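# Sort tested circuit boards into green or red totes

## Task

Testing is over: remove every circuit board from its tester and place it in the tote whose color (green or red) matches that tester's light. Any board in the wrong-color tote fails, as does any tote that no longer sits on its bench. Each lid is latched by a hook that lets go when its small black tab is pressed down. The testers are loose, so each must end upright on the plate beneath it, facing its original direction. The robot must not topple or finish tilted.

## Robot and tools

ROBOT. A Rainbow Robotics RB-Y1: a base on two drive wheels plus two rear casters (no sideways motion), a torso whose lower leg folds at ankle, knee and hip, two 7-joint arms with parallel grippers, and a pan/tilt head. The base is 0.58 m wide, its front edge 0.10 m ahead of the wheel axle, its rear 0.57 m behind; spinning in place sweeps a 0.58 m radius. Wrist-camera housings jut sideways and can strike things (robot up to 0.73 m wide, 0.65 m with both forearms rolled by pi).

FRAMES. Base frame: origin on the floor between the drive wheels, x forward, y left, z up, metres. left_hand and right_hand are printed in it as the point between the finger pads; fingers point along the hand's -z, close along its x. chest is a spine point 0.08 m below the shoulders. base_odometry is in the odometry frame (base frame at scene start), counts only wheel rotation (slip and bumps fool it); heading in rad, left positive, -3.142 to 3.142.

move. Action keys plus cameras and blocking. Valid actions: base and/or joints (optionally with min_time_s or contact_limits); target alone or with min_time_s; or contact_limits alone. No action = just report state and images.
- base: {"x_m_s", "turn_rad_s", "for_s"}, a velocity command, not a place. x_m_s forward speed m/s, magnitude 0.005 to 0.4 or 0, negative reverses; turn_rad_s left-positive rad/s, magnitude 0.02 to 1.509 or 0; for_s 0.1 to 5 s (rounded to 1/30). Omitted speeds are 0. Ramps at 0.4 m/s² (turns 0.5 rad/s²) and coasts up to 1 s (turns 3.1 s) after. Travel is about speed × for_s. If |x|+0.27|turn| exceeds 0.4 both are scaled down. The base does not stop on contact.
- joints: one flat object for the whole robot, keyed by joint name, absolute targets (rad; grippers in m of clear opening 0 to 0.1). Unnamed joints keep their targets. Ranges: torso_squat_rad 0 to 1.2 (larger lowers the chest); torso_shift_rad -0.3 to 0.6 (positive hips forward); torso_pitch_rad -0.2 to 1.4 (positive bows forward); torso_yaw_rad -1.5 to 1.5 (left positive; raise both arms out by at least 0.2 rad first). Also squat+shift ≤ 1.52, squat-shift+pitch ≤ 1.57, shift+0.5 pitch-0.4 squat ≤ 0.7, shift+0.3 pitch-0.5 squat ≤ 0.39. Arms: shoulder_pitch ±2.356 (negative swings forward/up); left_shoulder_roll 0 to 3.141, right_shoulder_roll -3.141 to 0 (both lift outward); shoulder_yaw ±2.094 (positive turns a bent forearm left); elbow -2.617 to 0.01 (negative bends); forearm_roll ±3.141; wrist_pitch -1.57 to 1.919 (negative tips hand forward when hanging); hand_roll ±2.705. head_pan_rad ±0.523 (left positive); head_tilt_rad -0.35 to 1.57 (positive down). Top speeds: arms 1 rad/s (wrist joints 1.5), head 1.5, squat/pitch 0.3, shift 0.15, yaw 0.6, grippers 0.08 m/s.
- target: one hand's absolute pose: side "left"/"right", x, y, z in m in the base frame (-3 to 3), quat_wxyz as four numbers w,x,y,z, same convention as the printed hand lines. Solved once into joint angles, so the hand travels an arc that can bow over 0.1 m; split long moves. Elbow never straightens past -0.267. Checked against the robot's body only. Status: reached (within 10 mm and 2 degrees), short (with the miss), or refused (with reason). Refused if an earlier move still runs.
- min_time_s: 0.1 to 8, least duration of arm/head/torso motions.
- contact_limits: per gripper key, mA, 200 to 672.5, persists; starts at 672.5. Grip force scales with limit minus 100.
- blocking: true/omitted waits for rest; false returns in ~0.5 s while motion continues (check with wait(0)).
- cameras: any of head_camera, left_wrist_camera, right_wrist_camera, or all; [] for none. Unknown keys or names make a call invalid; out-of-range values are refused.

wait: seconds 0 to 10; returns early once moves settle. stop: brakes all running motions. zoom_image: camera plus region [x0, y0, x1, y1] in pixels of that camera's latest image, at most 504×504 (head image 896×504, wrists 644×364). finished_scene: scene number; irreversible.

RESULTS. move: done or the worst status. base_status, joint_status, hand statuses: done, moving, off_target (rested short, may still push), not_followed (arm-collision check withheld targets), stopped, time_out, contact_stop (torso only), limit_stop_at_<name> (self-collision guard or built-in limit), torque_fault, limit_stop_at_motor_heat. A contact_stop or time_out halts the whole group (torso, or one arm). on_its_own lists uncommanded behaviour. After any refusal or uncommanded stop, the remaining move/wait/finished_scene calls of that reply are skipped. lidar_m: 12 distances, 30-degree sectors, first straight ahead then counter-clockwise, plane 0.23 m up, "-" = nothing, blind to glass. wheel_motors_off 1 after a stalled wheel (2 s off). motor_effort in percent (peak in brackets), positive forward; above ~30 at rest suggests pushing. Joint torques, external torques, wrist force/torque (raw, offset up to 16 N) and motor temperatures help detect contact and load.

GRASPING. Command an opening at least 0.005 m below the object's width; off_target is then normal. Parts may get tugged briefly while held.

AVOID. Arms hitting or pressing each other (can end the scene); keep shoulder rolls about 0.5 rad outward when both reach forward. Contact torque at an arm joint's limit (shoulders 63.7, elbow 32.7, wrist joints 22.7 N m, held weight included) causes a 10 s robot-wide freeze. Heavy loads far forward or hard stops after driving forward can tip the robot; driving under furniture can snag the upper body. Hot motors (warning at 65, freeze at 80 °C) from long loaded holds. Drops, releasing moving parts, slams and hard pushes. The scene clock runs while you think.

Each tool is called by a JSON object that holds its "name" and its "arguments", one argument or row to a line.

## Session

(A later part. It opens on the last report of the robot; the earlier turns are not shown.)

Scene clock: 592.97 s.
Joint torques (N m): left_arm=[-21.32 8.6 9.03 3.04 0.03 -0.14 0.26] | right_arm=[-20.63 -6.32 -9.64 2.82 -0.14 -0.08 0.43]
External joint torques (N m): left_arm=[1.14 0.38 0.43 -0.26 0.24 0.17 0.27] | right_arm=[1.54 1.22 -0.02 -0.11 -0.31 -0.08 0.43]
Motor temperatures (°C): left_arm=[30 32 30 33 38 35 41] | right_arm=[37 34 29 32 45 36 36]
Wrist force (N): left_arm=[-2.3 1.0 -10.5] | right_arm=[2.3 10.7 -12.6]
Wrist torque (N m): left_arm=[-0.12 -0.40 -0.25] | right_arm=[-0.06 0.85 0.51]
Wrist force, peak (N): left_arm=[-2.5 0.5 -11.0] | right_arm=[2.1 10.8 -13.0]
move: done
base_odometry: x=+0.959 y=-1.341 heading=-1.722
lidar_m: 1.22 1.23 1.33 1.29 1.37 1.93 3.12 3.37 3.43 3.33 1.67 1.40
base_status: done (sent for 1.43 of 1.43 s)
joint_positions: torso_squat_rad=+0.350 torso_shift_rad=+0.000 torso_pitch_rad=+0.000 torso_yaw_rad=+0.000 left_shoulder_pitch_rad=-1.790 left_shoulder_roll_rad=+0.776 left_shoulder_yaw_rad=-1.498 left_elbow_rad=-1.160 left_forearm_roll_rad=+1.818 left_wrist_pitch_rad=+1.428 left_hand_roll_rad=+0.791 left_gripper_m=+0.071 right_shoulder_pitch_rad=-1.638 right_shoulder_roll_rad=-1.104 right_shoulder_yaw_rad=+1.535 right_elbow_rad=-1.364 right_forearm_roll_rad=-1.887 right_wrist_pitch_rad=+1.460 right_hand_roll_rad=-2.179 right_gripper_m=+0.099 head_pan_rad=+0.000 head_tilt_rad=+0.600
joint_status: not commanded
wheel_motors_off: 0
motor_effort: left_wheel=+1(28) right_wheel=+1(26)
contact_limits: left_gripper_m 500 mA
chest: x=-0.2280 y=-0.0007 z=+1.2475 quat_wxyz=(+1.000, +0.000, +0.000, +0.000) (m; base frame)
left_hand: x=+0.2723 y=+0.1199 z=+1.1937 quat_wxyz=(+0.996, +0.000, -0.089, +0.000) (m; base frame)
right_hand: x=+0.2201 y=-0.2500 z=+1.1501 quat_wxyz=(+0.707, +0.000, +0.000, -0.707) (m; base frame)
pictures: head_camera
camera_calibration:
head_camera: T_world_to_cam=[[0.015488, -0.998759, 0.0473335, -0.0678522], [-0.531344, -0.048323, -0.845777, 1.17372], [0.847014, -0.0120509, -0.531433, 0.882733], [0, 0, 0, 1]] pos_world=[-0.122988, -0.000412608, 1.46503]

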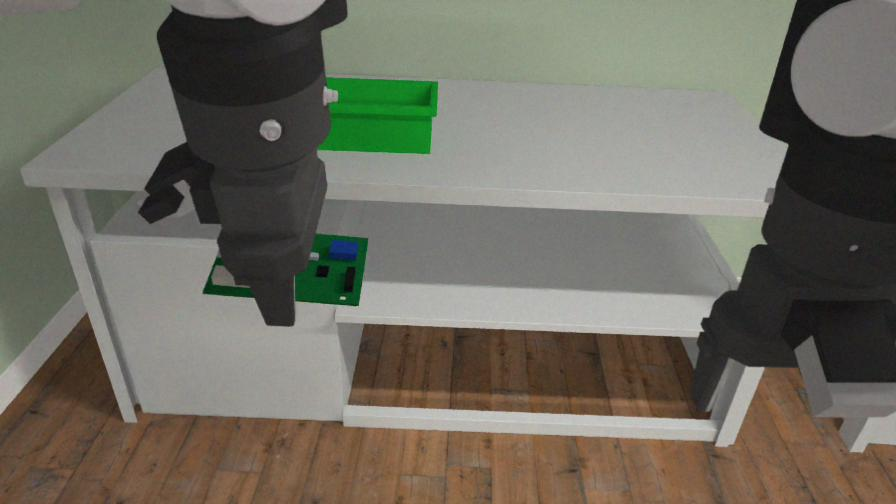

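{"name": "move", "arguments": {
  "base": {"x_m_s":0.3,"for_s":3.2},
  "joints": {"head_tilt_rad":0.9},
  "cameras": ["head_camera","left_wrist_camera"]
}}

Scene clock: 610.63 s.
Joint torques (N m): left_arm=[-21.12 8.68 9.22 2.99 0.05 -0.21 0.29] | right_arm=[-20.66 -6.68 -9.55 2.87 -0.08 -0.04 0.36]
External joint torques (N m): left_arm=[1.34 0.45 0.63 -0.3 0.27 0.1 0.3] | right_arm=[1.51 0.86 0.07 -0.05 -0.25 -0.03 0.36]
Motor temperatures (°C): left_arm=[30 32 30 33 38 35 41] | right_arm=[37 34 29 32 45 36 36]
Wrist force (N): left_arm=[-2.4 0.6 -10.5] | right_arm=[1.9 10.9 -12.9]
Wrist torque (N m): left_arm=[-0.09 -0.43 -0.26] | right_arm=[-0.09 0.81 0.53]
Wrist force, peak (N): left_arm=[-2.4 1.0 -11.1] | right_arm=[2.1 11.0 -13.1]
move: done
base_odometry: x=+0.814 y=-2.290 heading=-1.723
lidar_m: 0.88 0.38 0.35 0.88 1.33 1.88 4.08 4.29 3.45 0.85 0.85 0.90
base_status: done (sent for 3.2 of 3.2 s)
joint_positions: torso_squat_rad=+0.350 torso_shift_rad=+0.000 torso_pitch_rad=+0.000 torso_yaw_rad=+0.000 left_shoulder_pitch_rad=-1.790 left_shoulder_roll_rad=+0.776 left_shoulder_yaw_rad=-1.498 left_elbow_rad=-1.160 left_forearm_roll_rad=+1.818 left_wrist_pitch_rad=+1.428 left_hand_roll_rad=+0.791 left_gripper_m=+0.071 right_shoulder_pitch_rad=-1.638 right_shoulder_roll_rad=-1.104 right_shoulder_yaw_rad=+1.535 right_elbow_rad=-1.364 right_forearm_roll_rad=-1.887 right_wrist_pitch_rad=+1.461 right_hand_roll_rad=-2.179 right_gripper_m=+0.099 head_pan_rad=+0.000 head_tilt_rad=+0.900
joint_status: all done
wheel_motors_off: 0
motor_effort: left_wheel=-2(30) right_wheel=-1(28)
contact_limits: left_gripper_m 500 mA
chest: x=-0.2280 y=-0.0007 z=+1.2475 quat_wxyz=(+1.000, +0.000, +0.000, +0.000) (m; base frame)
left_hand: x=+0.2723 y=+0.1198 z=+1.1936 quat_wxyz=(+0.996, +0.000, -0.089, +0.000) (m; base frame)
right_hand: x=+0.2201 y=-0.2500 z=+1.1501 quat_wxyz=(+0.707, +0.000, +0.000, -0.707) (m; base frame)
pictures: head_camera, left_wrist_camera
camera_calibration:
head_camera: T_world_to_cam=[[0.0290562, -0.998753, 0.0406016, -0.0553147], [-0.757586, -0.0485019, -0.650931, 0.845125], [0.652089, -0.0118456, -0.75805, 1.17056], [0, 0, 0, 1]] pos_world=[-0.121445, -0.000389581, 1.4397]
left_wrist_camera: T_world_to_cam=[[0.986138, 0.0148963, 0.165255, -0.46894], [-0.0679494, -0.872361, 0.484116, -0.420543], [0.151373, -0.488635, -0.859257, 1.11201], [0, 0, 0, 1]] pos_world=[0.265535, 0.183489, 1.23659]

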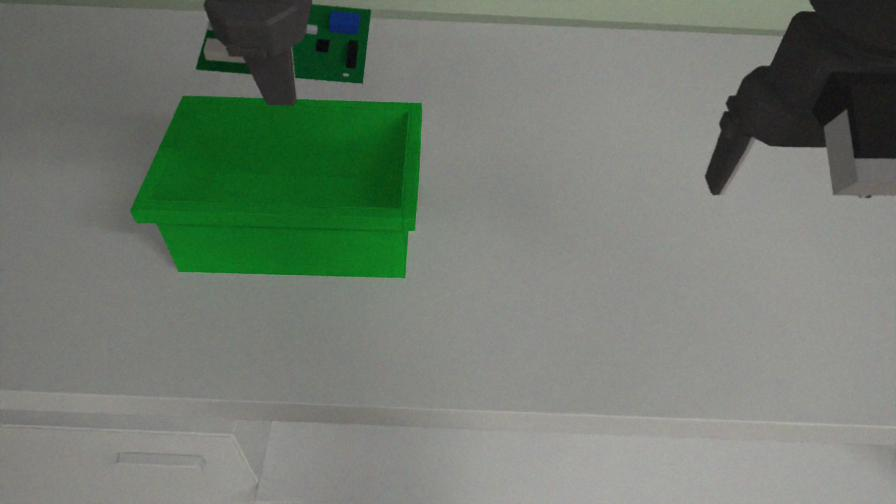

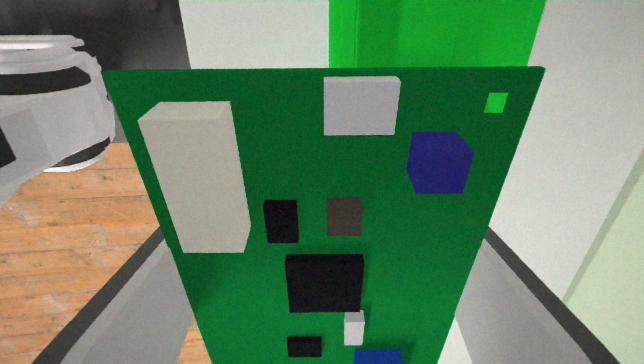

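{"name": "move", "arguments": {
  "base": {"x_m_s":0.1,"for_s":0.6},
  "joints": {"torso_pitch_rad":0.25,"head_tilt_rad":0.8},
  "cameras": []
}}

{"name": "move", "arguments": {
  "target": {"side":"left","x":0.345,"y":0.165,"z":1.07,"quat_wxyz":[1,0,0,0]},
  "min_time_s": 1,
  "cameras": ["head_camera","left_wrist_camera"]
}}

Scene clock: 623.40 s.
Joint torques (N m): left_arm=[-21.43 8.3 9.2 1.73 0.35 0.09 0.32] | right_arm=[-19.75 -8.25 -9.18 1.66 -0.39 0.32 0.32]
External joint torques (N m): left_arm=[1.37 0.22 0.46 -0.13 0.23 0.06 0.31] | right_arm=[1.74 0.95 0.08 -0.05 -0.26 -0.1 0.32]
Motor temperatures (°C): left_arm=[30 32 30 33 38 35 41] | right_arm=[37 34 29 32 45 36 36]
Wrist force (N): left_arm=[-0.9 0.9 -10.5] | right_arm=[2.3 12.1 -12.5]
Wrist torque (N m): left_arm=[-0.11 -0.34 -0.26] | right_arm=[-0.13 0.85 0.52]
Wrist force, peak (N): left_arm=[-0.8 0.7 -11.2] | right_arm=[2.4 12.2 -13.0]
move: done
base_odometry: x=+0.805 y=-2.349 heading=-1.723
lidar_m: 0.81 0.39 0.32 0.67 1.31 1.89 4.14 4.35 3.46 0.83 0.87 0.85
base_status: done (sent for 0.6 of 0.6 s)
joint_positions: torso_squat_rad=+0.350 torso_shift_rad=+0.000 torso_pitch_rad=+0.250 torso_yaw_rad=+0.000 left_shoulder_pitch_rad=-1.790 left_shoulder_roll_rad=+0.776 left_shoulder_yaw_rad=-1.498 left_elbow_rad=-1.160 left_forearm_roll_rad=+1.818 left_wrist_pitch_rad=+1.428 left_hand_roll_rad=+0.791 left_gripper_m=+0.071 right_shoulder_pitch_rad=-1.638 right_shoulder_roll_rad=-1.104 right_shoulder_yaw_rad=+1.535 right_elbow_rad=-1.364 right_forearm_roll_rad=-1.887 right_wrist_pitch_rad=+1.461 right_hand_roll_rad=-2.179 right_gripper_m=+0.099 head_pan_rad=+0.000 head_tilt_rad=+0.800
joint_status: all done
wheel_motors_off: 0
motor_effort: left_wheel=-4(21) right_wheel=+0(29)
contact_limits: left_gripper_m 500 mA
chest: x=-0.1515 y=-0.0007 z=+1.2379 quat_wxyz=(+0.992, +0.000, +0.125, +0.000) (m; base frame)
left_hand: x=+0.3199 y=+0.1199 z=+1.0620 quat_wxyz=(+0.999, +0.000, +0.036, +0.000) (m; base frame)
right_hand: x=+0.2587 y=-0.2499 z=+1.0327 quat_wxyz=(+0.702, -0.088, +0.088, -0.702) (m; base frame)
pictures: none
No camera images: "cameras" was empty.

Scene clock: 624.73 s.
Joint torques (N m): left_arm=[-20.52 8.97 7.68 2.69 0.15 -0.34 -0.18] | right_arm=[-19.91 -7.91 -9.23 1.75 -0.39 0.45 0.28]
External joint torques (N m): left_arm=[2.25 0.76 -1.07 0.66 0.12 -0.27 -0.18] | right_arm=[1.58 1.29 0.03 0.03 -0.26 0.03 0.28]
Motor temperatures (°C): left_arm=[30 32 30 33 38 35 41] | right_arm=[37 34 29 32 45 36 36]
Wrist force (N): left_arm=[-1.6 0.4 -10.8] | right_arm=[2.2 11.9 -12.8]
Wrist torque (N m): left_arm=[-0.07 -0.38 -0.24] | right_arm=[-0.10 0.83 0.53]
Wrist force, peak (N): left_arm=[-1.3 0.5 -11.1] | right_arm=[2.2 12.4 -12.7]
move: done
base_odometry: x=+0.805 y=-2.349 heading=-1.723
lidar_m: 0.81 0.38 0.31 0.67 1.32 1.89 4.14 4.35 3.45 0.83 0.87 0.85
base_status: not commanded
joint_positions: torso_squat_rad=+0.350 torso_shift_rad=+0.000 torso_pitch_rad=+0.250 torso_yaw_rad=+0.000 left_shoulder_pitch_rad=-1.778 left_shoulder_roll_rad=+0.869 left_shoulder_yaw_rad=-1.500 left_elbow_rad=-1.154 left_forearm_roll_rad=+1.783 left_wrist_pitch_rad=+1.390 left_hand_roll_rad=+0.698 left_gripper_m=+0.071 right_shoulder_pitch_rad=-1.638 right_shoulder_roll_rad=-1.104 right_shoulder_yaw_rad=+1.535 right_elbow_rad=-1.364 right_forearm_roll_rad=-1.887 right_wrist_pitch_rad=+1.461 right_hand_roll_rad=-2.179 right_gripper_m=+0.099 head_pan_rad=+0.000 head_tilt_rad=+0.800
joint_status: all done
wheel_motors_off: 0
motor_effort: left_wheel=-5(6) right_wheel=+0(1)
contact_limits: left_gripper_m 500 mA
chest: x=-0.1515 y=-0.0007 z=+1.2379 quat_wxyz=(+0.992, +0.000, +0.125, +0.000) (m; base frame)
left_hand: x=+0.3450 y=+0.1647 z=+1.0702 quat_wxyz=(+1.000, +0.000, +0.000, +0.000) (m; base frame)
left_hand_status: reached (checked arc, planned for 1.0 s): 0 mm and 0.0 deg off.
right_hand: x=+0.2587 y=-0.2499 z=+1.0327 quat_wxyz=(+0.702, -0.088, +0.088, -0.702) (m; base frame)
pictures: head_camera, left_wrist_camera
camera_calibration:
head_camera: T_world_to_cam=[[0.0348746, -0.99875, 0.0358013, -0.0507609], [-0.846327, -0.0485667, -0.530445, 0.747185], [0.531521, -0.0118006, -0.846963, 1.18982], [0, 0, 0, 1]] pos_world=[0.00171971, -0.000368623, 1.40589]
left_wrist_camera: T_world_to_cam=[[0.999816, 0.015064, -0.0118566, -0.336026], [0.0189371, -0.872284, 0.488632, -0.35149], [-0.00298155, -0.488767, -0.872409, 1.08422], [0, 0, 0, 1]] pos_world=[0.345853, 0.228392, 1.11364]

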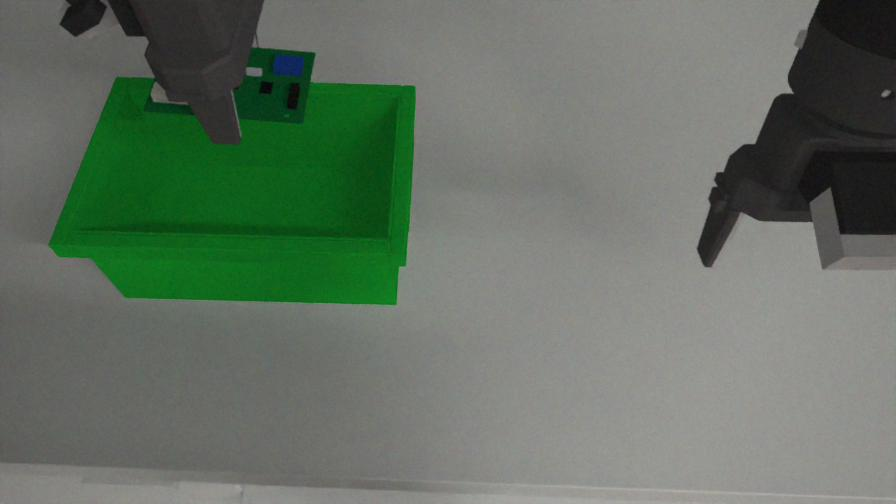

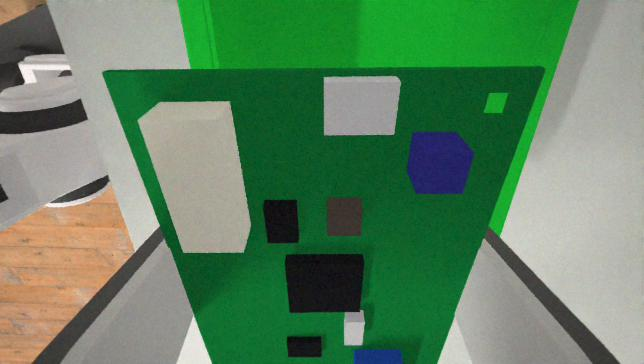

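{"name": "move", "arguments": {
  "target": {"side":"left","x":0.358,"y":0.16,"z":1.01,"quat_wxyz":[1,0,0,0]},
  "min_time_s": 1,
  "cameras": ["head_camera","left_wrist_camera"]
}}

Scene clock: 638.67 s.
Joint torques (N m): left_arm=[-21.82 6.79 6.83 2.64 0.07 -0.4 -0.19] | right_arm=[-19.79 -8.07 -9.15 1.61 -0.41 0.36 0.37]
External joint torques (N m): left_arm=[1.63 -1.79 -1.03 0.8 0.06 -0.32 -0.19] | right_arm=[1.7 1.13 0.1 -0.1 -0.28 -0.06 0.38]
Motor temperatures (°C): left_arm=[30 32 30 33 38 35 41] | right_arm=[37 34 29 32 45 36 36]
Wrist force (N): left_arm=[-1.5 0.6 -10.7] | right_arm=[2.1 12.0 -12.3]
Wrist torque (N m): left_arm=[-0.10 -0.39 -0.24] | right_arm=[-0.11 0.82 0.52]
Wrist force, peak (N): left_arm=[-1.4 0.7 -11.0] | right_arm=[2.5 12.5 -12.7]
move: done
base_odometry: x=+0.805 y=-2.349 heading=-1.723
lidar_m: 0.81 0.38 0.32 0.67 1.32 1.87 4.14 4.35 3.45 0.82 0.87 0.84
base_status: not commanded
joint_positions: torso_squat_rad=+0.350 torso_shift_rad=+0.000 torso_pitch_rad=+0.250 torso_yaw_rad=+0.000 left_shoulder_pitch_rad=-1.684 left_shoulder_roll_rad=+0.750 left_shoulder_yaw_rad=-1.528 left_elbow_rad=-0.998 left_forearm_roll_rad=+1.748 left_wrist_pitch_rad=+1.292 left_hand_roll_rad=+0.637 left_gripper_m=+0.071 right_shoulder_pitch_rad=-1.638 right_shoulder_roll_rad=-1.104 right_shoulder_yaw_rad=+1.535 right_elbow_rad=-1.364 right_forearm_roll_rad=-1.887 right_wrist_pitch_rad=+1.461 right_hand_roll_rad=-2.179 right_gripper_m=+0.099 head_pan_rad=+0.000 head_tilt_rad=+0.800
joint_status: all done
wheel_motors_off: 0
motor_effort: left_wheel=-4(6) right_wheel=+1(2)
contact_limits: left_gripper_m 500 mA
chest: x=-0.1515 y=-0.0007 z=+1.2379 quat_wxyz=(+0.992, +0.000, +0.125, +0.000) (m; base frame)
left_hand: x=+0.3572 y=+0.1602 z=+1.0104 quat_wxyz=(+1.000, +0.000, -0.002, +0.000) (m; base frame)
left_hand_status: reached (checked arc, planned for 1.0 s): 1 mm and 0.3 deg off.
right_hand: x=+0.2587 y=-0.2499 z=+1.0327 quat_wxyz=(+0.702, -0.088, +0.088, -0.702) (m; base frame)
pictures: head_camera, left_wrist_camera
camera_calibration:
head_camera: T_world_to_cam=[[0.0348741, -0.99875, 0.0358015, -0.0507612], [-0.846322, -0.0485664, -0.530452, 0.747191], [0.531528, -0.0118006, -0.846958, 1.18982], [0, 0, 0, 1]] pos_world=[0.00171388, -0.00036885, 1.40589]
left_wrist_camera: T_world_to_cam=[[0.99984, 0.0161406, -0.00768479, -0.353299], [0.017837, -0.872101, 0.489001, -0.326493], [0.00119088, -0.48906, -0.872249, 1.02828], [0, 0, 0, 1]] pos_world=[0.357842, 0.223858, 1.05386]

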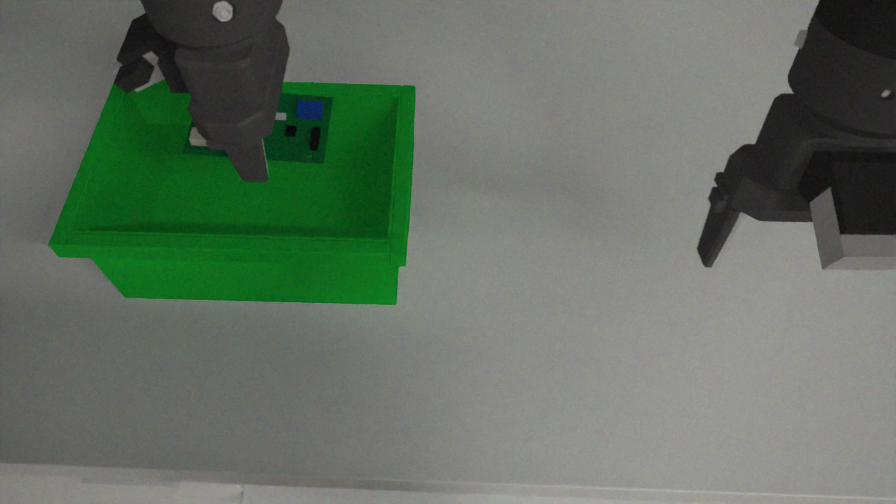

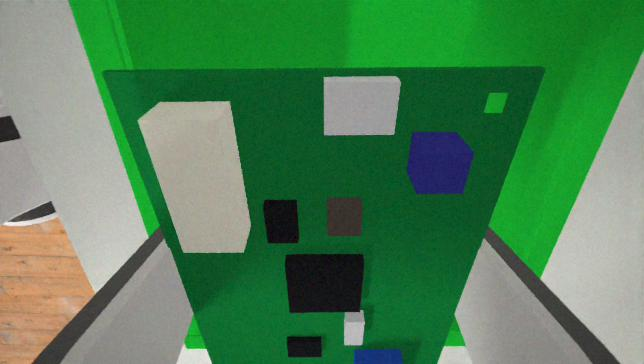

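{"name": "move", "arguments": {
  "target": {"side":"left","x":0.358,"y":0.155,"z":0.955,"quat_wxyz":[1,0,0,0]},
  "min_time_s": 1,
  "cameras": []
}}

{"name": "move", "arguments": {
  "target": {"side":"left","x":0.358,"y":0.155,"z":0.925,"quat_wxyz":[1,0,0,0]},
  "min_time_s": 1,
  "cameras": ["head_camera","left_wrist_camera"]
}}

Scene clock: 652.67 s.
Joint torques (N m): left_arm=[-21.91 7.04 5.76 2.46 0.03 -0.25 -0.16] | right_arm=[-19.77 -8.31 -9.4 1.7 -0.39 0.39 0.36]
External joint torques (N m): left_arm=[1.67 -1.51 -1.17 0.75 0.01 -0.17 -0.16] | right_arm=[1.72 0.89 -0.15 -0.02 -0.26 -0.02 0.36]
Motor temperatures (°C): left_arm=[30 32 30 33 38 35 41] | right_arm=[37 34 29 32 45 36 36]
Wrist force (N): left_arm=[-1.1 0.4 -10.5] | right_arm=[2.3 12.1 -12.7]
Wrist torque (N m): left_arm=[-0.05 -0.34 -0.26] | right_arm=[-0.13 0.86 0.51]
Wrist force, peak (N): left_arm=[-1.1 0.8 -11.1] | right_arm=[2.4 12.3 -12.9]
move: done
base_odometry: x=+0.805 y=-2.349 heading=-1.723
lidar_m: 0.81 0.39 0.31 0.67 1.32 1.88 4.14 4.36 3.45 0.83 0.87 0.84
base_status: not commanded
joint_positions: torso_squat_rad=+0.350 torso_shift_rad=+0.000 torso_pitch_rad=+0.250 torso_yaw_rad=+0.000 left_shoulder_pitch_rad=-1.596 left_shoulder_roll_rad=+0.644 left_shoulder_yaw_rad=-1.549 left_elbow_rad=-0.867 left_forearm_roll_rad=+1.724 left_wrist_pitch_rad=+1.206 left_hand_roll_rad=+0.592 left_gripper_m=+0.071 right_shoulder_pitch_rad=-1.638 right_shoulder_roll_rad=-1.104 right_shoulder_yaw_rad=+1.535 right_elbow_rad=-1.364 right_forearm_roll_rad=-1.887 right_wrist_pitch_rad=+1.461 right_hand_roll_rad=-2.179 right_gripper_m=+0.099 head_pan_rad=+0.000 head_tilt_rad=+0.800
joint_status: all done
wheel_motors_off: 0
motor_effort: left_wheel=-4(6) right_wheel=+1(2)
contact_limits: left_gripper_m 500 mA
chest: x=-0.1515 y=-0.0007 z=+1.2379 quat_wxyz=(+0.992, +0.000, +0.125, +0.000) (m; base frame)
left_hand: x=+0.3573 y=+0.1552 z=+0.9554 quat_wxyz=(+1.000, +0.000, -0.002, +0.000) (m; base frame)
left_hand_status: reached (checked arc, planned for 1.0 s): 1 mm and 0.3 deg off.
right_hand: x=+0.2587 y=-0.2499 z=+1.0327 quat_wxyz=(+0.702, -0.088, +0.088, -0.702) (m; base frame)
pictures: none
No camera images: "cameras" was empty.

Scene clock: 654.00 s.
Joint torques (N m): left_arm=[-21.74 6.69 4.68 2.54 0.04 -0.34 -0.15] | right_arm=[-19.84 -7.95 -9.11 1.58 -0.44 0.37 0.38]
External joint torques (N m): left_arm=[1.88 -1.72 -1.36 0.83 0.02 -0.26 -0.15] | right_arm=[1.65 1.25 0.15 -0.14 -0.32 -0.05 0.38]
Motor temperatures (°C): left_arm=[30 32 30 33 38 35 41] | right_arm=[37 34 29 32 45 36 36]
Wrist force (N): left_arm=[-1.1 0.5 -10.6] | right_arm=[2.2 12.1 -12.5]
Wrist torque (N m): left_arm=[-0.07 -0.34 -0.24] | right_arm=[-0.13 0.83 0.53]
Wrist force, peak (N): left_arm=[-1.1 0.6 -11.0] | right_arm=[2.2 12.2 -12.9]
move: done
base_odometry: x=+0.805 y=-2.349 heading=-1.723
lidar_m: 0.82 0.38 0.32 0.68 1.33 1.88 4.14 4.36 3.45 0.83 0.87 0.85
base_status: not commanded
joint_positions: torso_squat_rad=+0.350 torso_shift_rad=+0.000 torso_pitch_rad=+0.250 torso_yaw_rad=+0.000 left_shoulder_pitch_rad=-1.545 left_shoulder_roll_rad=+0.567 left_shoulder_yaw_rad=-1.553 left_elbow_rad=-0.742 left_forearm_roll_rad=+1.723 left_wrist_pitch_rad=+1.168 left_hand_roll_rad=+0.532 left_gripper_m=+0.071 right_shoulder_pitch_rad=-1.638 right_shoulder_roll_rad=-1.104 right_shoulder_yaw_rad=+1.535 right_elbow_rad=-1.364 right_forearm_roll_rad=-1.887 right_wrist_pitch_rad=+1.461 right_hand_roll_rad=-2.179 right_gripper_m=+0.099 head_pan_rad=+0.000 head_tilt_rad=+0.800
joint_status: all done
wheel_motors_off: 0
motor_effort: left_wheel=-5(6) right_wheel=+1(2)
contact_limits: left_gripper_m 500 mA
chest: x=-0.1515 y=-0.0007 z=+1.2379 quat_wxyz=(+0.992, +0.000, +0.125, +0.000) (m; base frame)
left_hand: x=+0.3578 y=+0.1550 z=+0.9253 quat_wxyz=(+1.000, +0.000, -0.001, +0.000) (m; base frame)
left_hand_status: reached (checked arc, planned for 1.0 s): 0 mm and 0.1 deg off.
right_hand: x=+0.2587 y=-0.2499 z=+1.0327 quat_wxyz=(+0.702, -0.088, +0.088, -0.702) (m; base frame)
pictures: head_camera, left_wrist_camera
camera_calibration:
head_camera: T_world_to_cam=[[0.034874, -0.99875, 0.0358018, -0.0507614], [-0.846322, -0.0485665, -0.530453, 0.747192], [0.531528, -0.0118009, -0.846958, 1.18982], [0, 0, 0, 1]] pos_world=[0.00171384, -0.000368544, 1.40589]
left_wrist_camera: T_world_to_cam=[[0.999824, 0.0158802, -0.00998654, -0.352317], [0.0187355, -0.872101, 0.488968, -0.28966], [-0.000944358, -0.489069, -0.872245, 0.952243], [0, 0, 0, 1]] pos_world=[0.358582, 0.218694, 0.968705]

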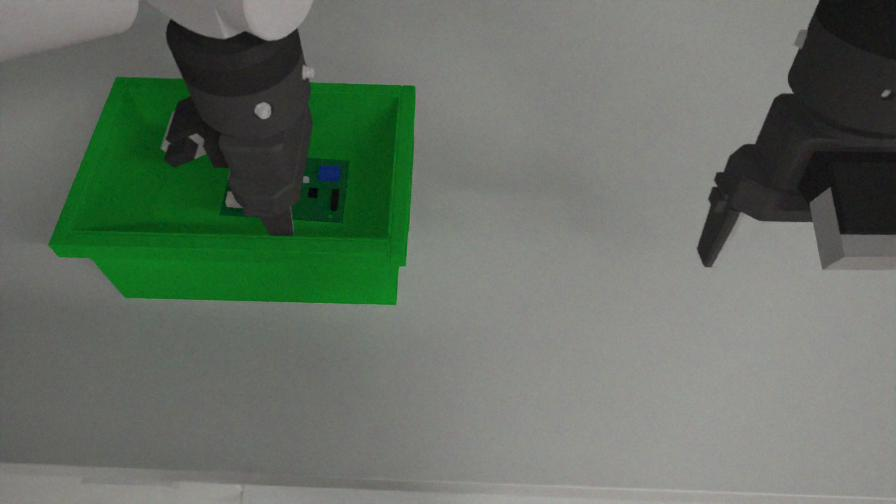

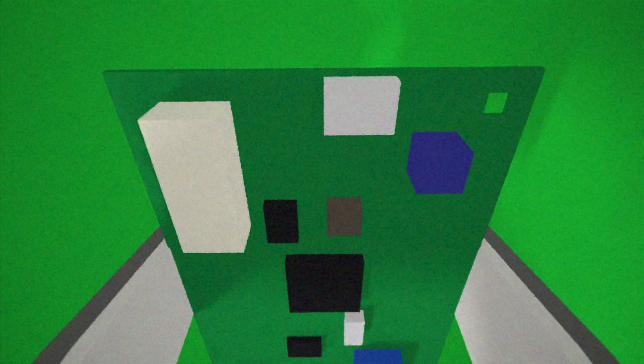

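{"name": "move", "arguments": {
  "target": {"side":"left","x":0.37,"y":0.155,"z":0.927,"quat_wxyz":[1,0,0,0]},
  "min_time_s": 0.6,
  "cameras": []
}}

{"name": "move", "arguments": {
  "target": {"side":"left","x":0.37,"y":0.155,"z":0.913,"quat_wxyz":[1,0,0,0]},
  "min_time_s": 0.8,
  "cameras": ["head_camera","left_wrist_camera"]
}}

Scene clock: 663.97 s.
Joint torques (N m): left_arm=[-22.8 7.31 5.82 2.49 0.29 0.16 -0.07] | right_arm=[-19.71 -8.1 -9.3 1.67 -0.37 0.41 0.27]
External joint torques (N m): left_arm=[1.25 -1.08 1.02 0.6 0.28 0.25 -0.07] | right_arm=[1.78 1.1 -0.04 -0.05 -0.24 -0.01 0.28]
Motor temperatures (°C): left_arm=[30 32 30 33 38 35 41] | right_arm=[37 34 29 32 45 36 36]
Wrist force (N): left_arm=[-1.2 0.5 -10.5] | right_arm=[2.5 12.0 -12.8]
Wrist torque (N m): left_arm=[-0.08 -0.33 -0.22] | right_arm=[-0.12 0.89 0.53]
Wrist force, peak (N): left_arm=[-1.4 1.5 -11.2] | right_arm=[2.7 12.2 -12.8]
move: done
base_odometry: x=+0.805 y=-2.349 heading=-1.723
lidar_m: 0.81 0.38 0.31 0.67 1.32 1.88 4.14 4.37 3.45 0.84 0.87 0.85
base_status: not commanded
joint_positions: torso_squat_rad=+0.350 torso_shift_rad=+0.000 torso_pitch_rad=+0.250 torso_yaw_rad=+0.000 left_shoulder_pitch_rad=-1.550 left_shoulder_roll_rad=+0.485 left_shoulder_yaw_rad=-1.534 left_elbow_rad=-0.560 left_forearm_roll_rad=+1.747 left_wrist_pitch_rad=+1.197 left_hand_roll_rad=+0.428 left_gripper_m=+0.071 right_shoulder_pitch_rad=-1.638 right_shoulder_roll_rad=-1.104 right_shoulder_yaw_rad=+1.535 right_elbow_rad=-1.364 right_forearm_roll_rad=-1.887 right_wrist_pitch_rad=+1.461 right_hand_roll_rad=-2.179 right_gripper_m=+0.099 head_pan_rad=+0.000 head_tilt_rad=+0.800
joint_status: all done
wheel_motors_off: 0
motor_effort: left_wheel=-4(5) right_wheel=+1(2)
contact_limits: left_gripper_m 500 mA
chest: x=-0.1515 y=-0.0007 z=+1.2379 quat_wxyz=(+0.992, +0.000, +0.125, +0.000) (m; base frame)
left_hand: x=+0.3695 y=+0.1551 z=+0.9271 quat_wxyz=(+1.000, +0.000, -0.002, +0.000) (m; base frame)
left_hand_status: reached (checked arc, planned for 0.6 s): 0 mm and 0.3 deg off.
right_hand: x=+0.2587 y=-0.2499 z=+1.0327 quat_wxyz=(+0.702, -0.088, +0.088, -0.702) (m; base frame)
pictures: none
No camera images: "cameras" was empty.

Scene clock: 665.10 s.
Joint torques (N m): left_arm=[-22.23 6.7 5.12 2.74 0.29 -0.33 -0.12] | right_arm=[-19.99 -8.3 -9.21 1.73 -0.44 0.29 0.34]
External joint torques (N m): left_arm=[1.8 -1.49 1.32 0.77 0.28 -0.24 -0.12] | right_arm=[1.5 0.9 0.05 0.01 -0.32 -0.13 0.34]
Motor temperatures (°C): left_arm=[30 32 30 33 38 35 41] | right_arm=[37 34 29 32 45 36 36]
Wrist force (N): left_arm=[-1.2 0.6 -10.6] | right_arm=[2.1 11.9 -12.6]
Wrist torque (N m): left_arm=[-0.08 -0.35 -0.23] | right_arm=[-0.11 0.82 0.53]
Wrist force, peak (N): left_arm=[-1.3 0.7 -10.9] | right_arm=[2.0 12.4 -12.9]
move: done
base_odometry: x=+0.805 y=-2.349 heading=-1.723
lidar_m: 0.81 0.39 0.32 0.67 1.33 1.88 4.14 4.35 3.46 0.83 0.87 0.85
base_status: not commanded
joint_positions: torso_squat_rad=+0.350 torso_shift_rad=+0.000 torso_pitch_rad=+0.250 torso_yaw_rad=+0.000 left_shoulder_pitch_rad=-1.527 left_shoulder_roll_rad=+0.416 left_shoulder_yaw_rad=-1.527 left_elbow_rad=-0.431 left_forearm_roll_rad=+1.756 left_wrist_pitch_rad=+1.188 left_hand_roll_rad=+0.360 left_gripper_m=+0.071 right_shoulder_pitch_rad=-1.638 right_shoulder_roll_rad=-1.104 right_shoulder_yaw_rad=+1.535 right_elbow_rad=-1.364 right_forearm_roll_rad=-1.887 right_wrist_pitch_rad=+1.461 right_hand_roll_rad=-2.179 right_gripper_m=+0.099 head_pan_rad=+0.000 head_tilt_rad=+0.800
joint_status: all done
wheel_motors_off: 0
motor_effort: left_wheel=-5(5) right_wheel=+1(2)
contact_limits: left_gripper_m 500 mA
chest: x=-0.1515 y=-0.0007 z=+1.2379 quat_wxyz=(+0.992, +0.000, +0.125, +0.000) (m; base frame)
left_hand: x=+0.3697 y=+0.1552 z=+0.9132 quat_wxyz=(+1.000, +0.000, -0.002, +0.000) (m; base frame)
left_hand_status: reached (checked arc, planned for 0.8 s): 0 mm and 0.2 deg off.
right_hand: x=+0.2587 y=-0.2499 z=+1.0327 quat_wxyz=(+0.702, -0.088, +0.088, -0.702) (m; base frame)
pictures: head_camera, left_wrist_camera
camera_calibration:
head_camera: T_world_to_cam=[[0.0348576, -0.998751, 0.0358035, -0.0507715], [-0.846311, -0.0485538, -0.530472, 0.747212], [0.531548, -0.0118099, -0.846946, 1.18981], [0, 0, 0, 1]] pos_world=[0.0017033, -0.00037656, 1.4059]
left_wrist_camera: T_world_to_cam=[[0.999842, 0.015666, -0.00835988, -0.36577], [0.0177533, -0.872252, 0.488735, -0.283234], [0.000364604, -0.488806, -0.872392, 0.941371], [0, 0, 0, 1]] pos_world=[0.370398, 0.218827, 0.956613]

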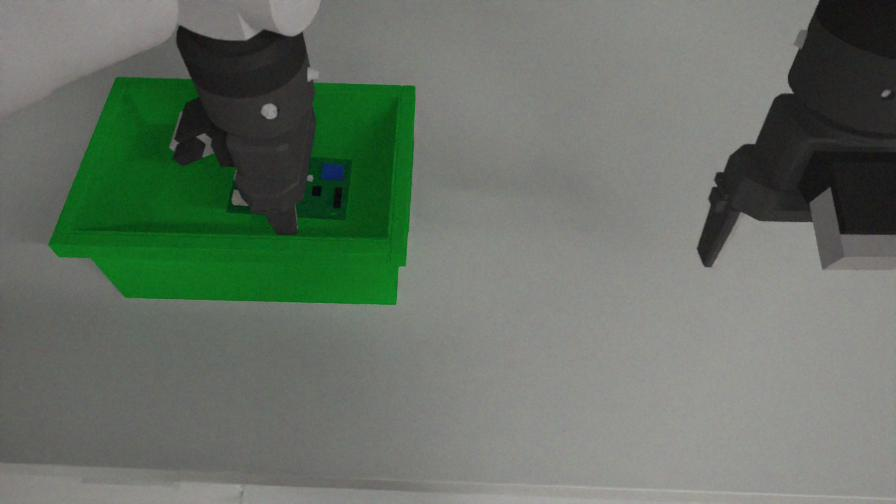

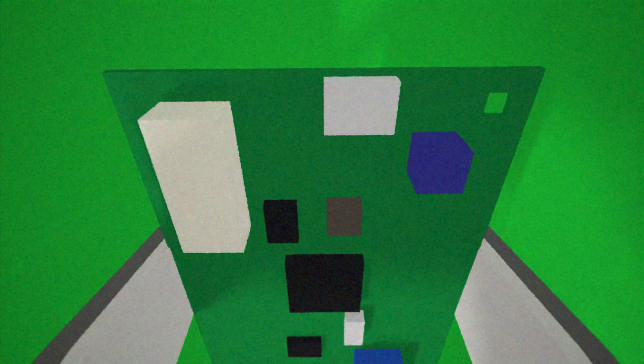

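{"name": "move", "arguments": {
  "target": {"side":"left","x":0.37,"y":0.155,"z":0.904,"quat_wxyz":[1,0,0,0]},
  "min_time_s": 0.6,
  "cameras": []
}}

{"name": "move", "arguments": {
  "joints": {"left_gripper_m":0.085},
  "cameras": ["left_wrist_camera"]
}}

Scene clock: 670.70 s.
Joint torques (N m): left_arm=[-22.04 6.23 4.5 2.76 0.28 -0.35 -0.23] | right_arm=[-19.99 -8.55 -9.36 1.61 -0.4 0.35 0.38]
External joint torques (N m): left_arm=[1.9 -1.82 1.24 0.75 0.27 -0.24 -0.23] | right_arm=[1.51 0.65 -0.1 -0.11 -0.27 -0.07 0.38]
Motor temperatures (°C): left_arm=[30 32 30 33 38 35 41] | right_arm=[37 34 29 32 45 36 36]
Wrist force (N): left_arm=[-1.2 0.7 -10.5] | right_arm=[2.1 12.3 -12.4]
Wrist torque (N m): left_arm=[-0.09 -0.34 -0.23] | right_arm=[-0.15 0.82 0.53]
Wrist force, peak (N): left_arm=[-1.2 0.4 -10.9] | right_arm=[2.1 12.4 -12.9]
move: done
base_odometry: x=+0.805 y=-2.349 heading=-1.723
lidar_m: 0.81 0.39 0.32 0.67 1.32 1.89 4.14 4.35 3.45 0.83 0.87 0.85
base_status: not commanded
joint_positions: torso_squat_rad=+0.350 torso_shift_rad=+0.000 torso_pitch_rad=+0.250 torso_yaw_rad=+0.000 left_shoulder_pitch_rad=-1.512 left_shoulder_roll_rad=+0.378 left_shoulder_yaw_rad=-1.524 left_elbow_rad=-0.364 left_forearm_roll_rad=+1.759 left_wrist_pitch_rad=+1.176 left_hand_roll_rad=+0.326 left_gripper_m=+0.071 right_shoulder_pitch_rad=-1.638 right_shoulder_roll_rad=-1.104 right_shoulder_yaw_rad=+1.535 right_elbow_rad=-1.364 right_forearm_roll_rad=-1.887 right_wrist_pitch_rad=+1.461 right_hand_roll_rad=-2.179 right_gripper_m=+0.099 head_pan_rad=+0.000 head_tilt_rad=+0.800
joint_status: all done
wheel_motors_off: 0
motor_effort: left_wheel=-5(5) right_wheel=-1(2)
contact_limits: left_gripper_m 500 mA
chest: x=-0.1515 y=-0.0007 z=+1.2379 quat_wxyz=(+0.992, +0.000, +0.125, +0.000) (m; base frame)
left_hand: x=+0.3692 y=+0.1554 z=+0.9045 quat_wxyz=(+1.000, +0.000, -0.004, +0.000) (m; base frame)
left_hand_status: reached (checked arc, planned for 0.6 s): 1 mm and 0.5 deg off.
right_hand: x=+0.2587 y=-0.2499 z=+1.0327 quat_wxyz=(+0.702, -0.088, +0.088, -0.702) (m; base frame)
pictures: none
No camera images: "cameras" was empty.

Scene clock: 671.33 s.
Joint torques (N m): left_arm=[-21.92 6.3 4.51 2.86 0.27 -0.36 -0.19] | right_arm=[-19.93 -8.47 -9.65 1.59 -0.45 0.36 0.4]
External joint torques (N m): left_arm=[2.03 -1.75 1.24 0.85 0.25 -0.25 -0.19] | right_arm=[1.56 0.73 -0.4 -0.13 -0.33 -0.06 0.4]
Motor temperatures (°C): left_arm=[30 32 30 33 38 35 41] | right_arm=[37 34 29 32 45 36 36]
Wrist force (N): left_arm=[-1.2 0.8 -10.4] | right_arm=[2.2 12.0 -13.0]
Wrist torque (N m): left_arm=[-0.10 -0.35 -0.23] | right_arm=[-0.11 0.84 0.52]
Wrist force, peak (N): left_arm=[-1.3 0.7 -10.5] | right_arm=[2.3 12.2 -12.8]
move: done
base_odometry: x=+0.805 y=-2.349 heading=-1.723
lidar_m: 0.81 0.39 0.31 0.67 1.32 1.88 4.13 4.36 3.45 0.82 0.87 0.84
base_status: not commanded
joint_positions: torso_squat_rad=+0.350 torso_shift_rad=+0.000 torso_pitch_rad=+0.250 torso_yaw_rad=+0.000 left_shoulder_pitch_rad=-1.512 left_shoulder_roll_rad=+0.378 left_shoulder_yaw_rad=-1.524 left_elbow_rad=-0.364 left_forearm_roll_rad=+1.759 left_wrist_pitch_rad=+1.176 left_hand_roll_rad=+0.326 left_gripper_m=+0.085 right_shoulder_pitch_rad=-1.638 right_shoulder_roll_rad=-1.104 right_shoulder_yaw_rad=+1.535 right_elbow_rad=-1.364 right_forearm_roll_rad=-1.887 right_wrist_pitch_rad=+1.461 right_hand_roll_rad=-2.179 right_gripper_m=+0.099 head_pan_rad=+0.000 head_tilt_rad=+0.800
joint_status: all done
wheel_motors_off: 0
motor_effort: left_wheel=-4(6) right_wheel=+1(2)
contact_limits: left_gripper_m 500 mA
chest: x=-0.1515 y=-0.0007 z=+1.2379 quat_wxyz=(+0.992, +0.000, +0.125, +0.000) (m; base frame)
left_hand: x=+0.3692 y=+0.1554 z=+0.9045 quat_wxyz=(+1.000, +0.000, -0.004, +0.000) (m; base frame)
right_hand: x=+0.2587 y=-0.2499 z=+1.0327 quat_wxyz=(+0.702, -0.088, +0.088, -0.702) (m; base frame)
pictures: left_wrist_camera
camera_calibration:
left_wrist_camera: T_world_to_cam=[[0.999868, 0.0157331, -0.00400704, -0.369356], [0.0156849, -0.872356, 0.48862, -0.277911], [0.00419194, -0.488619, -0.872487, 0.932587], [0, 0, 0, 1]] pos_world=[0.369757, 0.219053, 0.947984]

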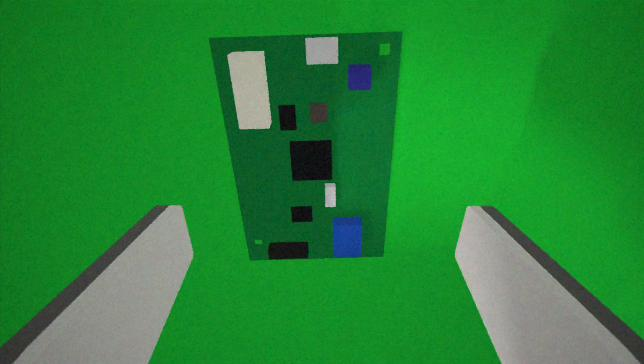

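{"name": "move", "arguments": {
  "target": {"side":"left","x":0.34,"y":0.155,"z":1.06,"quat_wxyz":[1,0,0,0]},
  "min_time_s": 1.3,
  "cameras": ["head_camera"]
}}

{"name": "move", "arguments": {
  "base": {"x_m_s":-0.35,"for_s":2.28},
  "joints": {"torso_pitch_rad":0,"head_tilt_rad":0.6},
  "cameras": []
}}

{"name": "move", "arguments": {
  "base": {"turn_rad_s":1.2,"for_s":2.51},
  "cameras": ["head_camera"]
}}

Scene clock: 686.33 s.
Joint torques (N m): left_arm=[-20.88 7.78 9.25 1.29 0.18 -0.01 0.03] | right_arm=[-19.87 -8.39 -9.25 1.67 -0.41 0.43 0.34]
External joint torques (N m): left_arm=[1.81 -0.44 0.36 -0.52 0.16 0.06 0.03] | right_arm=[1.62 0.81 0.01 -0.05 -0.29 0.01 0.34]
Motor temperatures (°C): left_arm=[30 32 30 33 38 35 41] | right_arm=[37 34 29 32 45 36 36]
Wrist force (N): left_arm=[-0.9 0.7 -10.1] | right_arm=[2.5 11.8 -12.9]
Wrist torque (N m): left_arm=[-0.10 -0.29 -0.23] | right_arm=[-0.09 0.88 0.54]
Wrist force, peak (N): left_arm=[-1.8 0.5 -11.3] | right_arm=[2.2 12.4 -12.9]
move: done
base_odometry: x=+0.805 y=-2.349 heading=-1.723
lidar_m: 0.81 0.39 0.31 0.67 1.33 1.88 4.14 4.36 3.46 0.83 0.87 0.85
base_status: not commanded
joint_positions: torso_squat_rad=+0.350 torso_shift_rad=+0.000 torso_pitch_rad=+0.250 torso_yaw_rad=+0.000 left_shoulder_pitch_rad=-1.756 left_shoulder_roll_rad=+0.853 left_shoulder_yaw_rad=-1.486 left_elbow_rad=-1.179 left_forearm_roll_rad=+1.757 left_wrist_pitch_rad=+1.378 left_hand_roll_rad=+0.737 left_gripper_m=+0.085 right_shoulder_pitch_rad=-1.638 right_shoulder_roll_rad=-1.104 right_shoulder_yaw_rad=+1.535 right_elbow_rad=-1.364 right_forearm_roll_rad=-1.887 right_wrist_pitch_rad=+1.461 right_hand_roll_rad=-2.179 right_gripper_m=+0.099 head_pan_rad=+0.000 head_tilt_rad=+0.800
joint_status: all done
wheel_motors_off: 0
motor_effort: left_wheel=-4(6) right_wheel=+1(4)
contact_limits: left_gripper_m 500 mA
chest: x=-0.1515 y=-0.0007 z=+1.2379 quat_wxyz=(+0.992, +0.000, +0.125, +0.000) (m; base frame)
left_hand: x=+0.3400 y=+0.1550 z=+1.0602 quat_wxyz=(+1.000, +0.000, +0.000, +0.000) (m; base frame)
left_hand_status: reached (checked arc, planned for 1.3 s): 0 mm and 0.0 deg off.
right_hand: x=+0.2586 y=-0.2499 z=+1.0327 quat_wxyz=(+0.702, -0.088, +0.088, -0.702) (m; base frame)
pictures: head_camera
camera_calibration:
head_camera: T_world_to_cam=[[0.0348673, -0.99875, 0.0358068, -0.0507679], [-0.846267, -0.0485647, -0.530542, 0.747272], [0.531618, -0.0118035, -0.846902, 1.18979], [0, 0, 0, 1]] pos_world=[0.00164761, -0.000369726, 1.40591]

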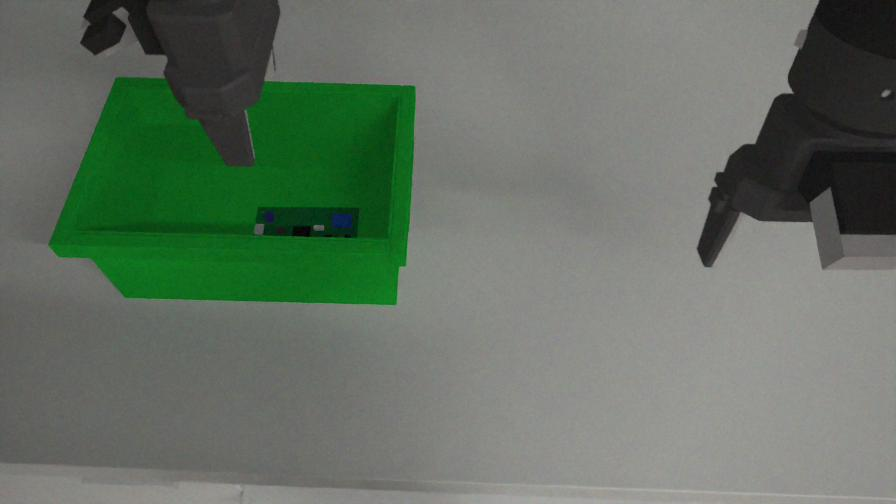

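Scene clock: 690.20 s.
Joint torques (N m): left_arm=[-21.03 7.61 9.13 2.64 -0.06 -0.29 -0.01] | right_arm=[-20.4 -6.54 -9.79 2.77 -0.05 -0.05 0.25]
External joint torques (N m): left_arm=[1.49 -0.31 0.31 -0.5 0.23 0.14 0] | right_arm=[1.77 1 -0.17 -0.15 -0.23 -0.05 0.26]
Motor temperatures (°C): left_arm=[30 32 30 33 38 35 41] | right_arm=[37 34 29 32 45 36 36]
Wrist force (N): left_arm=[-2.8 0.5 -9.7] | right_arm=[2.1 10.4 -12.8]
Wrist torque (N m): left_arm=[-0.09 -0.42 -0.21] | right_arm=[-0.02 0.84 0.53]
Wrist force, peak (N): left_arm=[-2.6 0.8 -10.3] | right_arm=[2.2 12.6 -13.0]
move: done
base_odometry: x=+0.925 y=-1.565 heading=-1.723
lidar_m: 1.10 0.99 1.33 1.28 1.36 1.92 3.34 3.59 3.44 3.33 1.51 1.23
base_status: done (sent for 2.27 of 2.27 s)
joint_positions: torso_squat_rad=+0.350 torso_shift_rad=+0.000 torso_pitch_rad=+0.000 torso_yaw_rad=+0.000 left_shoulder_pitch_rad=-1.756 left_shoulder_roll_rad=+0.853 left_shoulder_yaw_rad=-1.486 left_elbow_rad=-1.179 left_forearm_roll_rad=+1.757 left_wrist_pitch_rad=+1.378 left_hand_roll_rad=+0.737 left_gripper_m=+0.085 right_shoulder_pitch_rad=-1.638 right_shoulder_roll_rad=-1.104 right_shoulder_yaw_rad=+1.535 right_elbow_rad=-1.364 right_forearm_roll_rad=-1.887 right_wrist_pitch_rad=+1.460 right_hand_roll_rad=-2.179 right_gripper_m=+0.099 head_pan_rad=+0.000 head_tilt_rad=+0.600
joint_status: all done
wheel_motors_off: 0
motor_effort: left_wheel=-1(26) right_wheel=+5(32)
contact_limits: left_gripper_m 500 mA
chest: x=-0.2281 y=-0.0007 z=+1.2475 quat_wxyz=(+1.000, +0.000, +0.000, +0.000) (m; base frame)
left_hand: x=+0.2922 y=+0.1549 z=+1.1969 quat_wxyz=(+0.992, +0.000, -0.124, +0.000) (m; base frame)
right_hand: x=+0.2201 y=-0.2500 z=+1.1502 quat_wxyz=(+0.707, +0.000, +0.000, -0.707) (m; base frame)
pictures: none
No camera images: "cameras" was empty.

Scene clock: 695.43 s.
Joint torques (N m): left_arm=[-20.76 7.35 9.08 2.73 0.03 -0.32 0.01] | right_arm=[-20.48 -6.56 -9.64 2.86 -0.05 -0.05 0.35]
External joint torques (N m): left_arm=[1.76 -0.57 0.26 -0.42 0.32 0.11 0.03] | right_arm=[1.68 0.97 -0.03 -0.06 -0.23 -0.05 0.35]
Motor temperatures (°C): left_arm=[30 32 30 33 38 35 41] | right_arm=[37 34 29 32 45 36 36]
Wrist force (N): left_arm=[-2.7 0.9 -10.1] | right_arm=[2.1 10.3 -12.9]
Wrist torque (N m): left_arm=[-0.14 -0.42 -0.22] | right_arm=[-0.01 0.82 0.54]
Wrist force, peak (N): left_arm=[-2.9 0.9 -10.2] | right_arm=[2.2 10.7 -13.1]
move: done
base_odometry: x=+0.925 y=-1.565 heading=+1.276
lidar_m: 3.34 3.36 3.57 3.30 1.63 1.23 1.61 1.03 1.22 1.29 1.29 1.67
base_status: done (sent for 2.5 of 2.5 s)
joint_positions: torso_squat_rad=+0.350 torso_shift_rad=+0.000 torso_pitch_rad=+0.000 torso_yaw_rad=+0.000 left_shoulder_pitch_rad=-1.756 left_shoulder_roll_rad=+0.853 left_shoulder_yaw_rad=-1.486 left_elbow_rad=-1.179 left_forearm_roll_rad=+1.757 left_wrist_pitch_rad=+1.378 left_hand_roll_rad=+0.737 left_gripper_m=+0.085 right_shoulder_pitch_rad=-1.638 right_shoulder_roll_rad=-1.104 right_shoulder_yaw_rad=+1.535 right_elbow_rad=-1.364 right_forearm_roll_rad=-1.887 right_wrist_pitch_rad=+1.460 right_hand_roll_rad=-2.179 right_gripper_m=+0.099 head_pan_rad=+0.000 head_tilt_rad=+0.600
joint_status: not commanded
wheel_motors_off: 0
motor_effort: left_wheel=+1(26) right_wheel=+4(29)
contact_limits: left_gripper_m 500 mA
chest: x=-0.2281 y=-0.0007 z=+1.2475 quat_wxyz=(+1.000, +0.000, +0.000, +0.000) (m; base frame)
left_hand: x=+0.2921 y=+0.1549 z=+1.1969 quat_wxyz=(+0.992, +0.000, -0.124, +0.000) (m; base frame)
right_hand: x=+0.2200 y=-0.2500 z=+1.1502 quat_wxyz=(+0.707, +0.000, +0.000, -0.707) (m; base frame)
pictures: head_camera
camera_calibration:
head_camera: T_world_to_cam=[[0.0154663, -0.998759, 0.0473377, -0.067864], [-0.53124, -0.0483165, -0.845843, 1.17378], [0.84708, -0.0120656, -0.531328, 0.882689], [0, 0, 0, 1]] pos_world=[-0.123103, -0.000416838, 1.46504]

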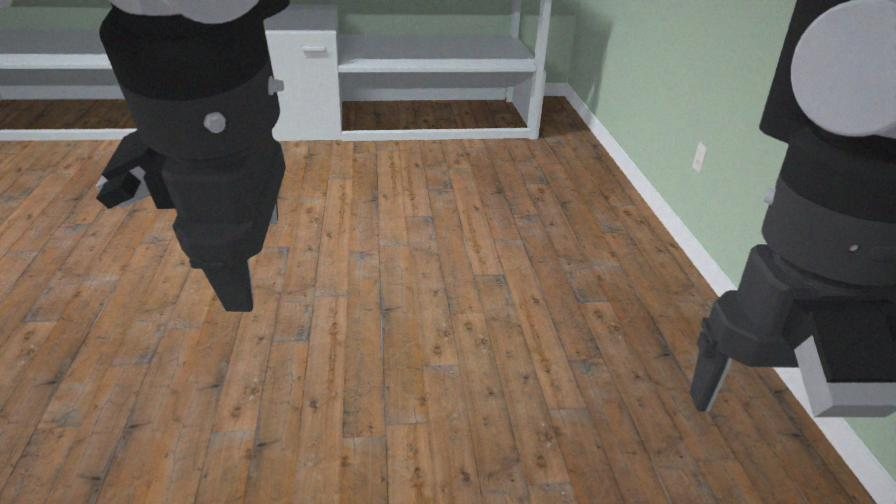

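{"name": "move", "arguments": {
  "base": {"x_m_s":0.39,"for_s":4.95},
  "joints": {"left_gripper_m":0.0,"head_tilt_rad":0.4},
  "cameras": []
}}

{"name": "move", "arguments": {
  "target": {"side":"left","x":0.2,"y":0.32,"z":1.15,"quat_wxyz":[0.707,0,0,0.707]},
  "min_time_s": 1.3,
  "cameras": ["head_camera"]
}}

{"name": "zoom_image", "arguments": {
  "camera": "head_camera",
  "region": [300, 40, 700, 260]
}}

Scene clock: 708.23 s.
Joint torques (N m): left_arm=[-20.94 7.42 8.97 2.68 -0.07 -0.3 0.02] | right_arm=[-20.41 -6.31 -9.66 2.74 -0.08 -0.02 0.27]
External joint torques (N m): left_arm=[1.58 -0.51 0.14 -0.47 0.22 0.12 0.03] | right_arm=[1.76 1.24 -0.04 -0.18 -0.26 -0.02 0.27]
Motor temperatures (°C): left_arm=[30 32 30 33 38 35 41] | right_arm=[37 34 29 32 45 36 36]
Wrist force (N): left_arm=[-2.8 0.8 -10.0] | right_arm=[2.2 10.5 -12.8]
Wrist torque (N m): left_arm=[-0.12 -0.45 -0.21] | right_arm=[-0.03 0.84 0.51]
Wrist force, peak (N): left_arm=[-2.6 0.8 -10.3] | right_arm=[2.2 11.2 -12.9]
move: done
base_odometry: x=+1.487 y=+0.289 heading=+1.277
lidar_m: 1.80 1.48 1.73 3.54 3.58 3.22 2.91 1.79 1.18 1.08 1.07 1.35
base_status: done (sent for 4.97 of 4.97 s)
joint_positions: torso_squat_rad=+0.350 torso_shift_rad=+0.000 torso_pitch_rad=+0.000 torso_yaw_rad=+0.000 left_shoulder_pitch_rad=-1.756 left_shoulder_roll_rad=+0.853 left_shoulder_yaw_rad=-1.486 left_elbow_rad=-1.179 left_forearm_roll_rad=+1.757 left_wrist_pitch_rad=+1.378 left_hand_roll_rad=+0.737 left_gripper_m=+0.000 right_shoulder_pitch_rad=-1.638 right_shoulder_roll_rad=-1.104 right_shoulder_yaw_rad=+1.535 right_elbow_rad=-1.364 right_forearm_roll_rad=-1.887 right_wrist_pitch_rad=+1.460 right_hand_roll_rad=-2.179 right_gripper_m=+0.099 head_pan_rad=+0.000 head_tilt_rad=+0.400
joint_status: all done
wheel_motors_off: 0
motor_effort: left_wheel=-1(29) right_wheel=-4(28)
contact_limits: left_gripper_m 500 mA
chest: x=-0.2280 y=-0.0007 z=+1.2475 quat_wxyz=(+1.000, +0.000, +0.000, +0.000) (m; base frame)
left_hand: x=+0.2923 y=+0.1549 z=+1.1968 quat_wxyz=(+0.992, +0.000, -0.124, +0.000) (m; base frame)
right_hand: x=+0.2201 y=-0.2500 z=+1.1501 quat_wxyz=(+0.707, +0.000, +0.000, -0.707) (m; base frame)
pictures: none
No camera images: "cameras" was empty.

Scene clock: 709.93 s.
Joint torques (N m): left_arm=[-17.64 5.84 9.08 2.53 0.28 -0.02 -0.15] | right_arm=[-20.38 -6.77 -9.67 2.71 -0.06 -0.05 0.35]
External joint torques (N m): left_arm=[1.22 -0.36 -0.25 -0.61 0.19 0.02 -0.15] | right_arm=[1.79 0.77 -0.05 -0.21 -0.23 -0.04 0.35]
Motor temperatures (°C): left_arm=[30 32 30 33 38 35 41] | right_arm=[37 34 29 32 45 36 36]
Wrist force (N): left_arm=[-1.2 0.7 -10.3] | right_arm=[2.4 10.3 -13.1]
Wrist torque (N m): left_arm=[-0.12 -0.33 -0.21] | right_arm=[-0.01 0.84 0.52]
Wrist force, peak (N): left_arm=[-1.1 1.8 -11.5] | right_arm=[2.3 10.8 -13.0]
move: done
base_odometry: x=+1.487 y=+0.289 heading=+1.277
lidar_m: 1.80 1.48 1.73 3.54 3.58 3.23 2.91 1.79 1.19 1.07 1.07 1.36
base_status: not commanded
joint_positions: torso_squat_rad=+0.350 torso_shift_rad=+0.000 torso_pitch_rad=+0.000 torso_yaw_rad=+0.000 left_shoulder_pitch_rad=-1.641 left_shoulder_roll_rad=+1.290 left_shoulder_yaw_rad=-1.625 left_elbow_rad=-1.426 left_forearm_roll_rad=+1.925 left_wrist_pitch_rad=+1.419 left_hand_roll_rad=+2.032 left_gripper_m=+0.000 right_shoulder_pitch_rad=-1.638 right_shoulder_roll_rad=-1.104 right_shoulder_yaw_rad=+1.535 right_elbow_rad=-1.364 right_forearm_roll_rad=-1.887 right_wrist_pitch_rad=+1.460 right_hand_roll_rad=-2.179 right_gripper_m=+0.099 head_pan_rad=+0.000 head_tilt_rad=+0.400
joint_status: all done
wheel_motors_off: 0
motor_effort: left_wheel=+1(2) right_wheel=-3(4)
contact_limits: left_gripper_m 500 mA
chest: x=-0.2280 y=-0.0007 z=+1.2475 quat_wxyz=(+1.000, +0.000, +0.000, +0.000) (m; base frame)
left_hand: x=+0.2000 y=+0.3200 z=+1.1501 quat_wxyz=(+0.707, +0.000, +0.001, +0.707) (m; base frame)
left_hand_status: reached (checked arc, planned for 1.3 s): 0 mm and 0.1 deg off.
right_hand: x=+0.2201 y=-0.2500 z=+1.1502 quat_wxyz=(+0.707, +0.000, +0.000, -0.707) (m; base frame)
pictures: head_camera
camera_calibration:
head_camera: T_world_to_cam=[[0.00560887, -0.998761, 0.0494557, -0.0729562], [-0.352703, -0.048254, -0.93449, 1.33894], [0.935718, -0.0122018, -0.352537, 0.642064], [0, 0, 0, 1]] pos_world=[-0.128135, -0.000422431, 1.48118]

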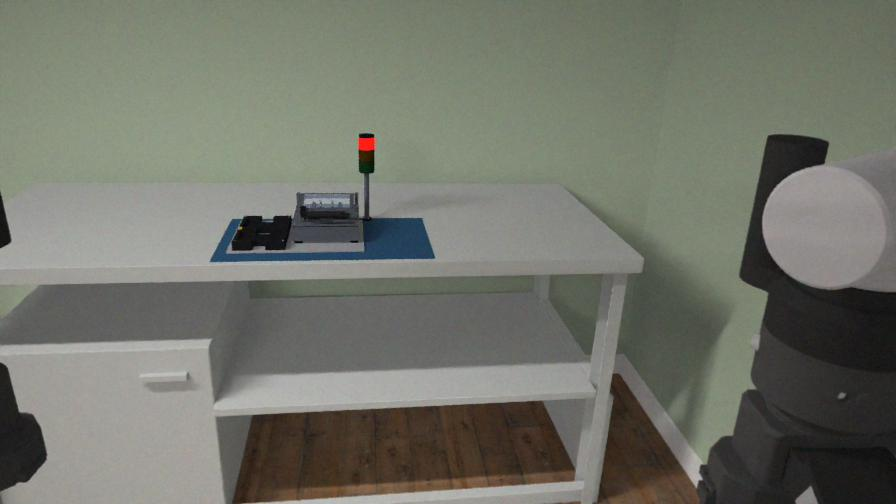

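Scaled by 1.260 from the camera's 896x504 image, which has a finer 1280x720 frame.

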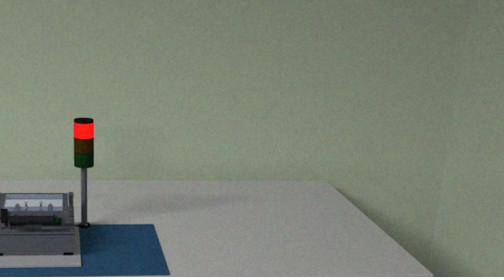

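{"name": "zoom_image", "arguments": {
  "camera": "head_camera",
  "region": [220, 170, 400, 270]
}}

Scaled by 2.800 from the camera's 896x504 image, which has a finer 1280x720 frame.

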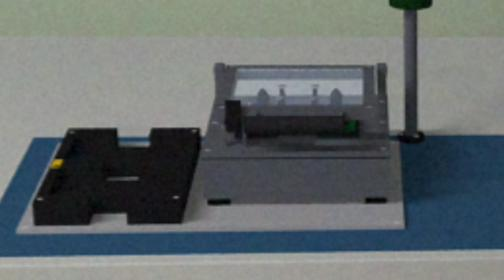

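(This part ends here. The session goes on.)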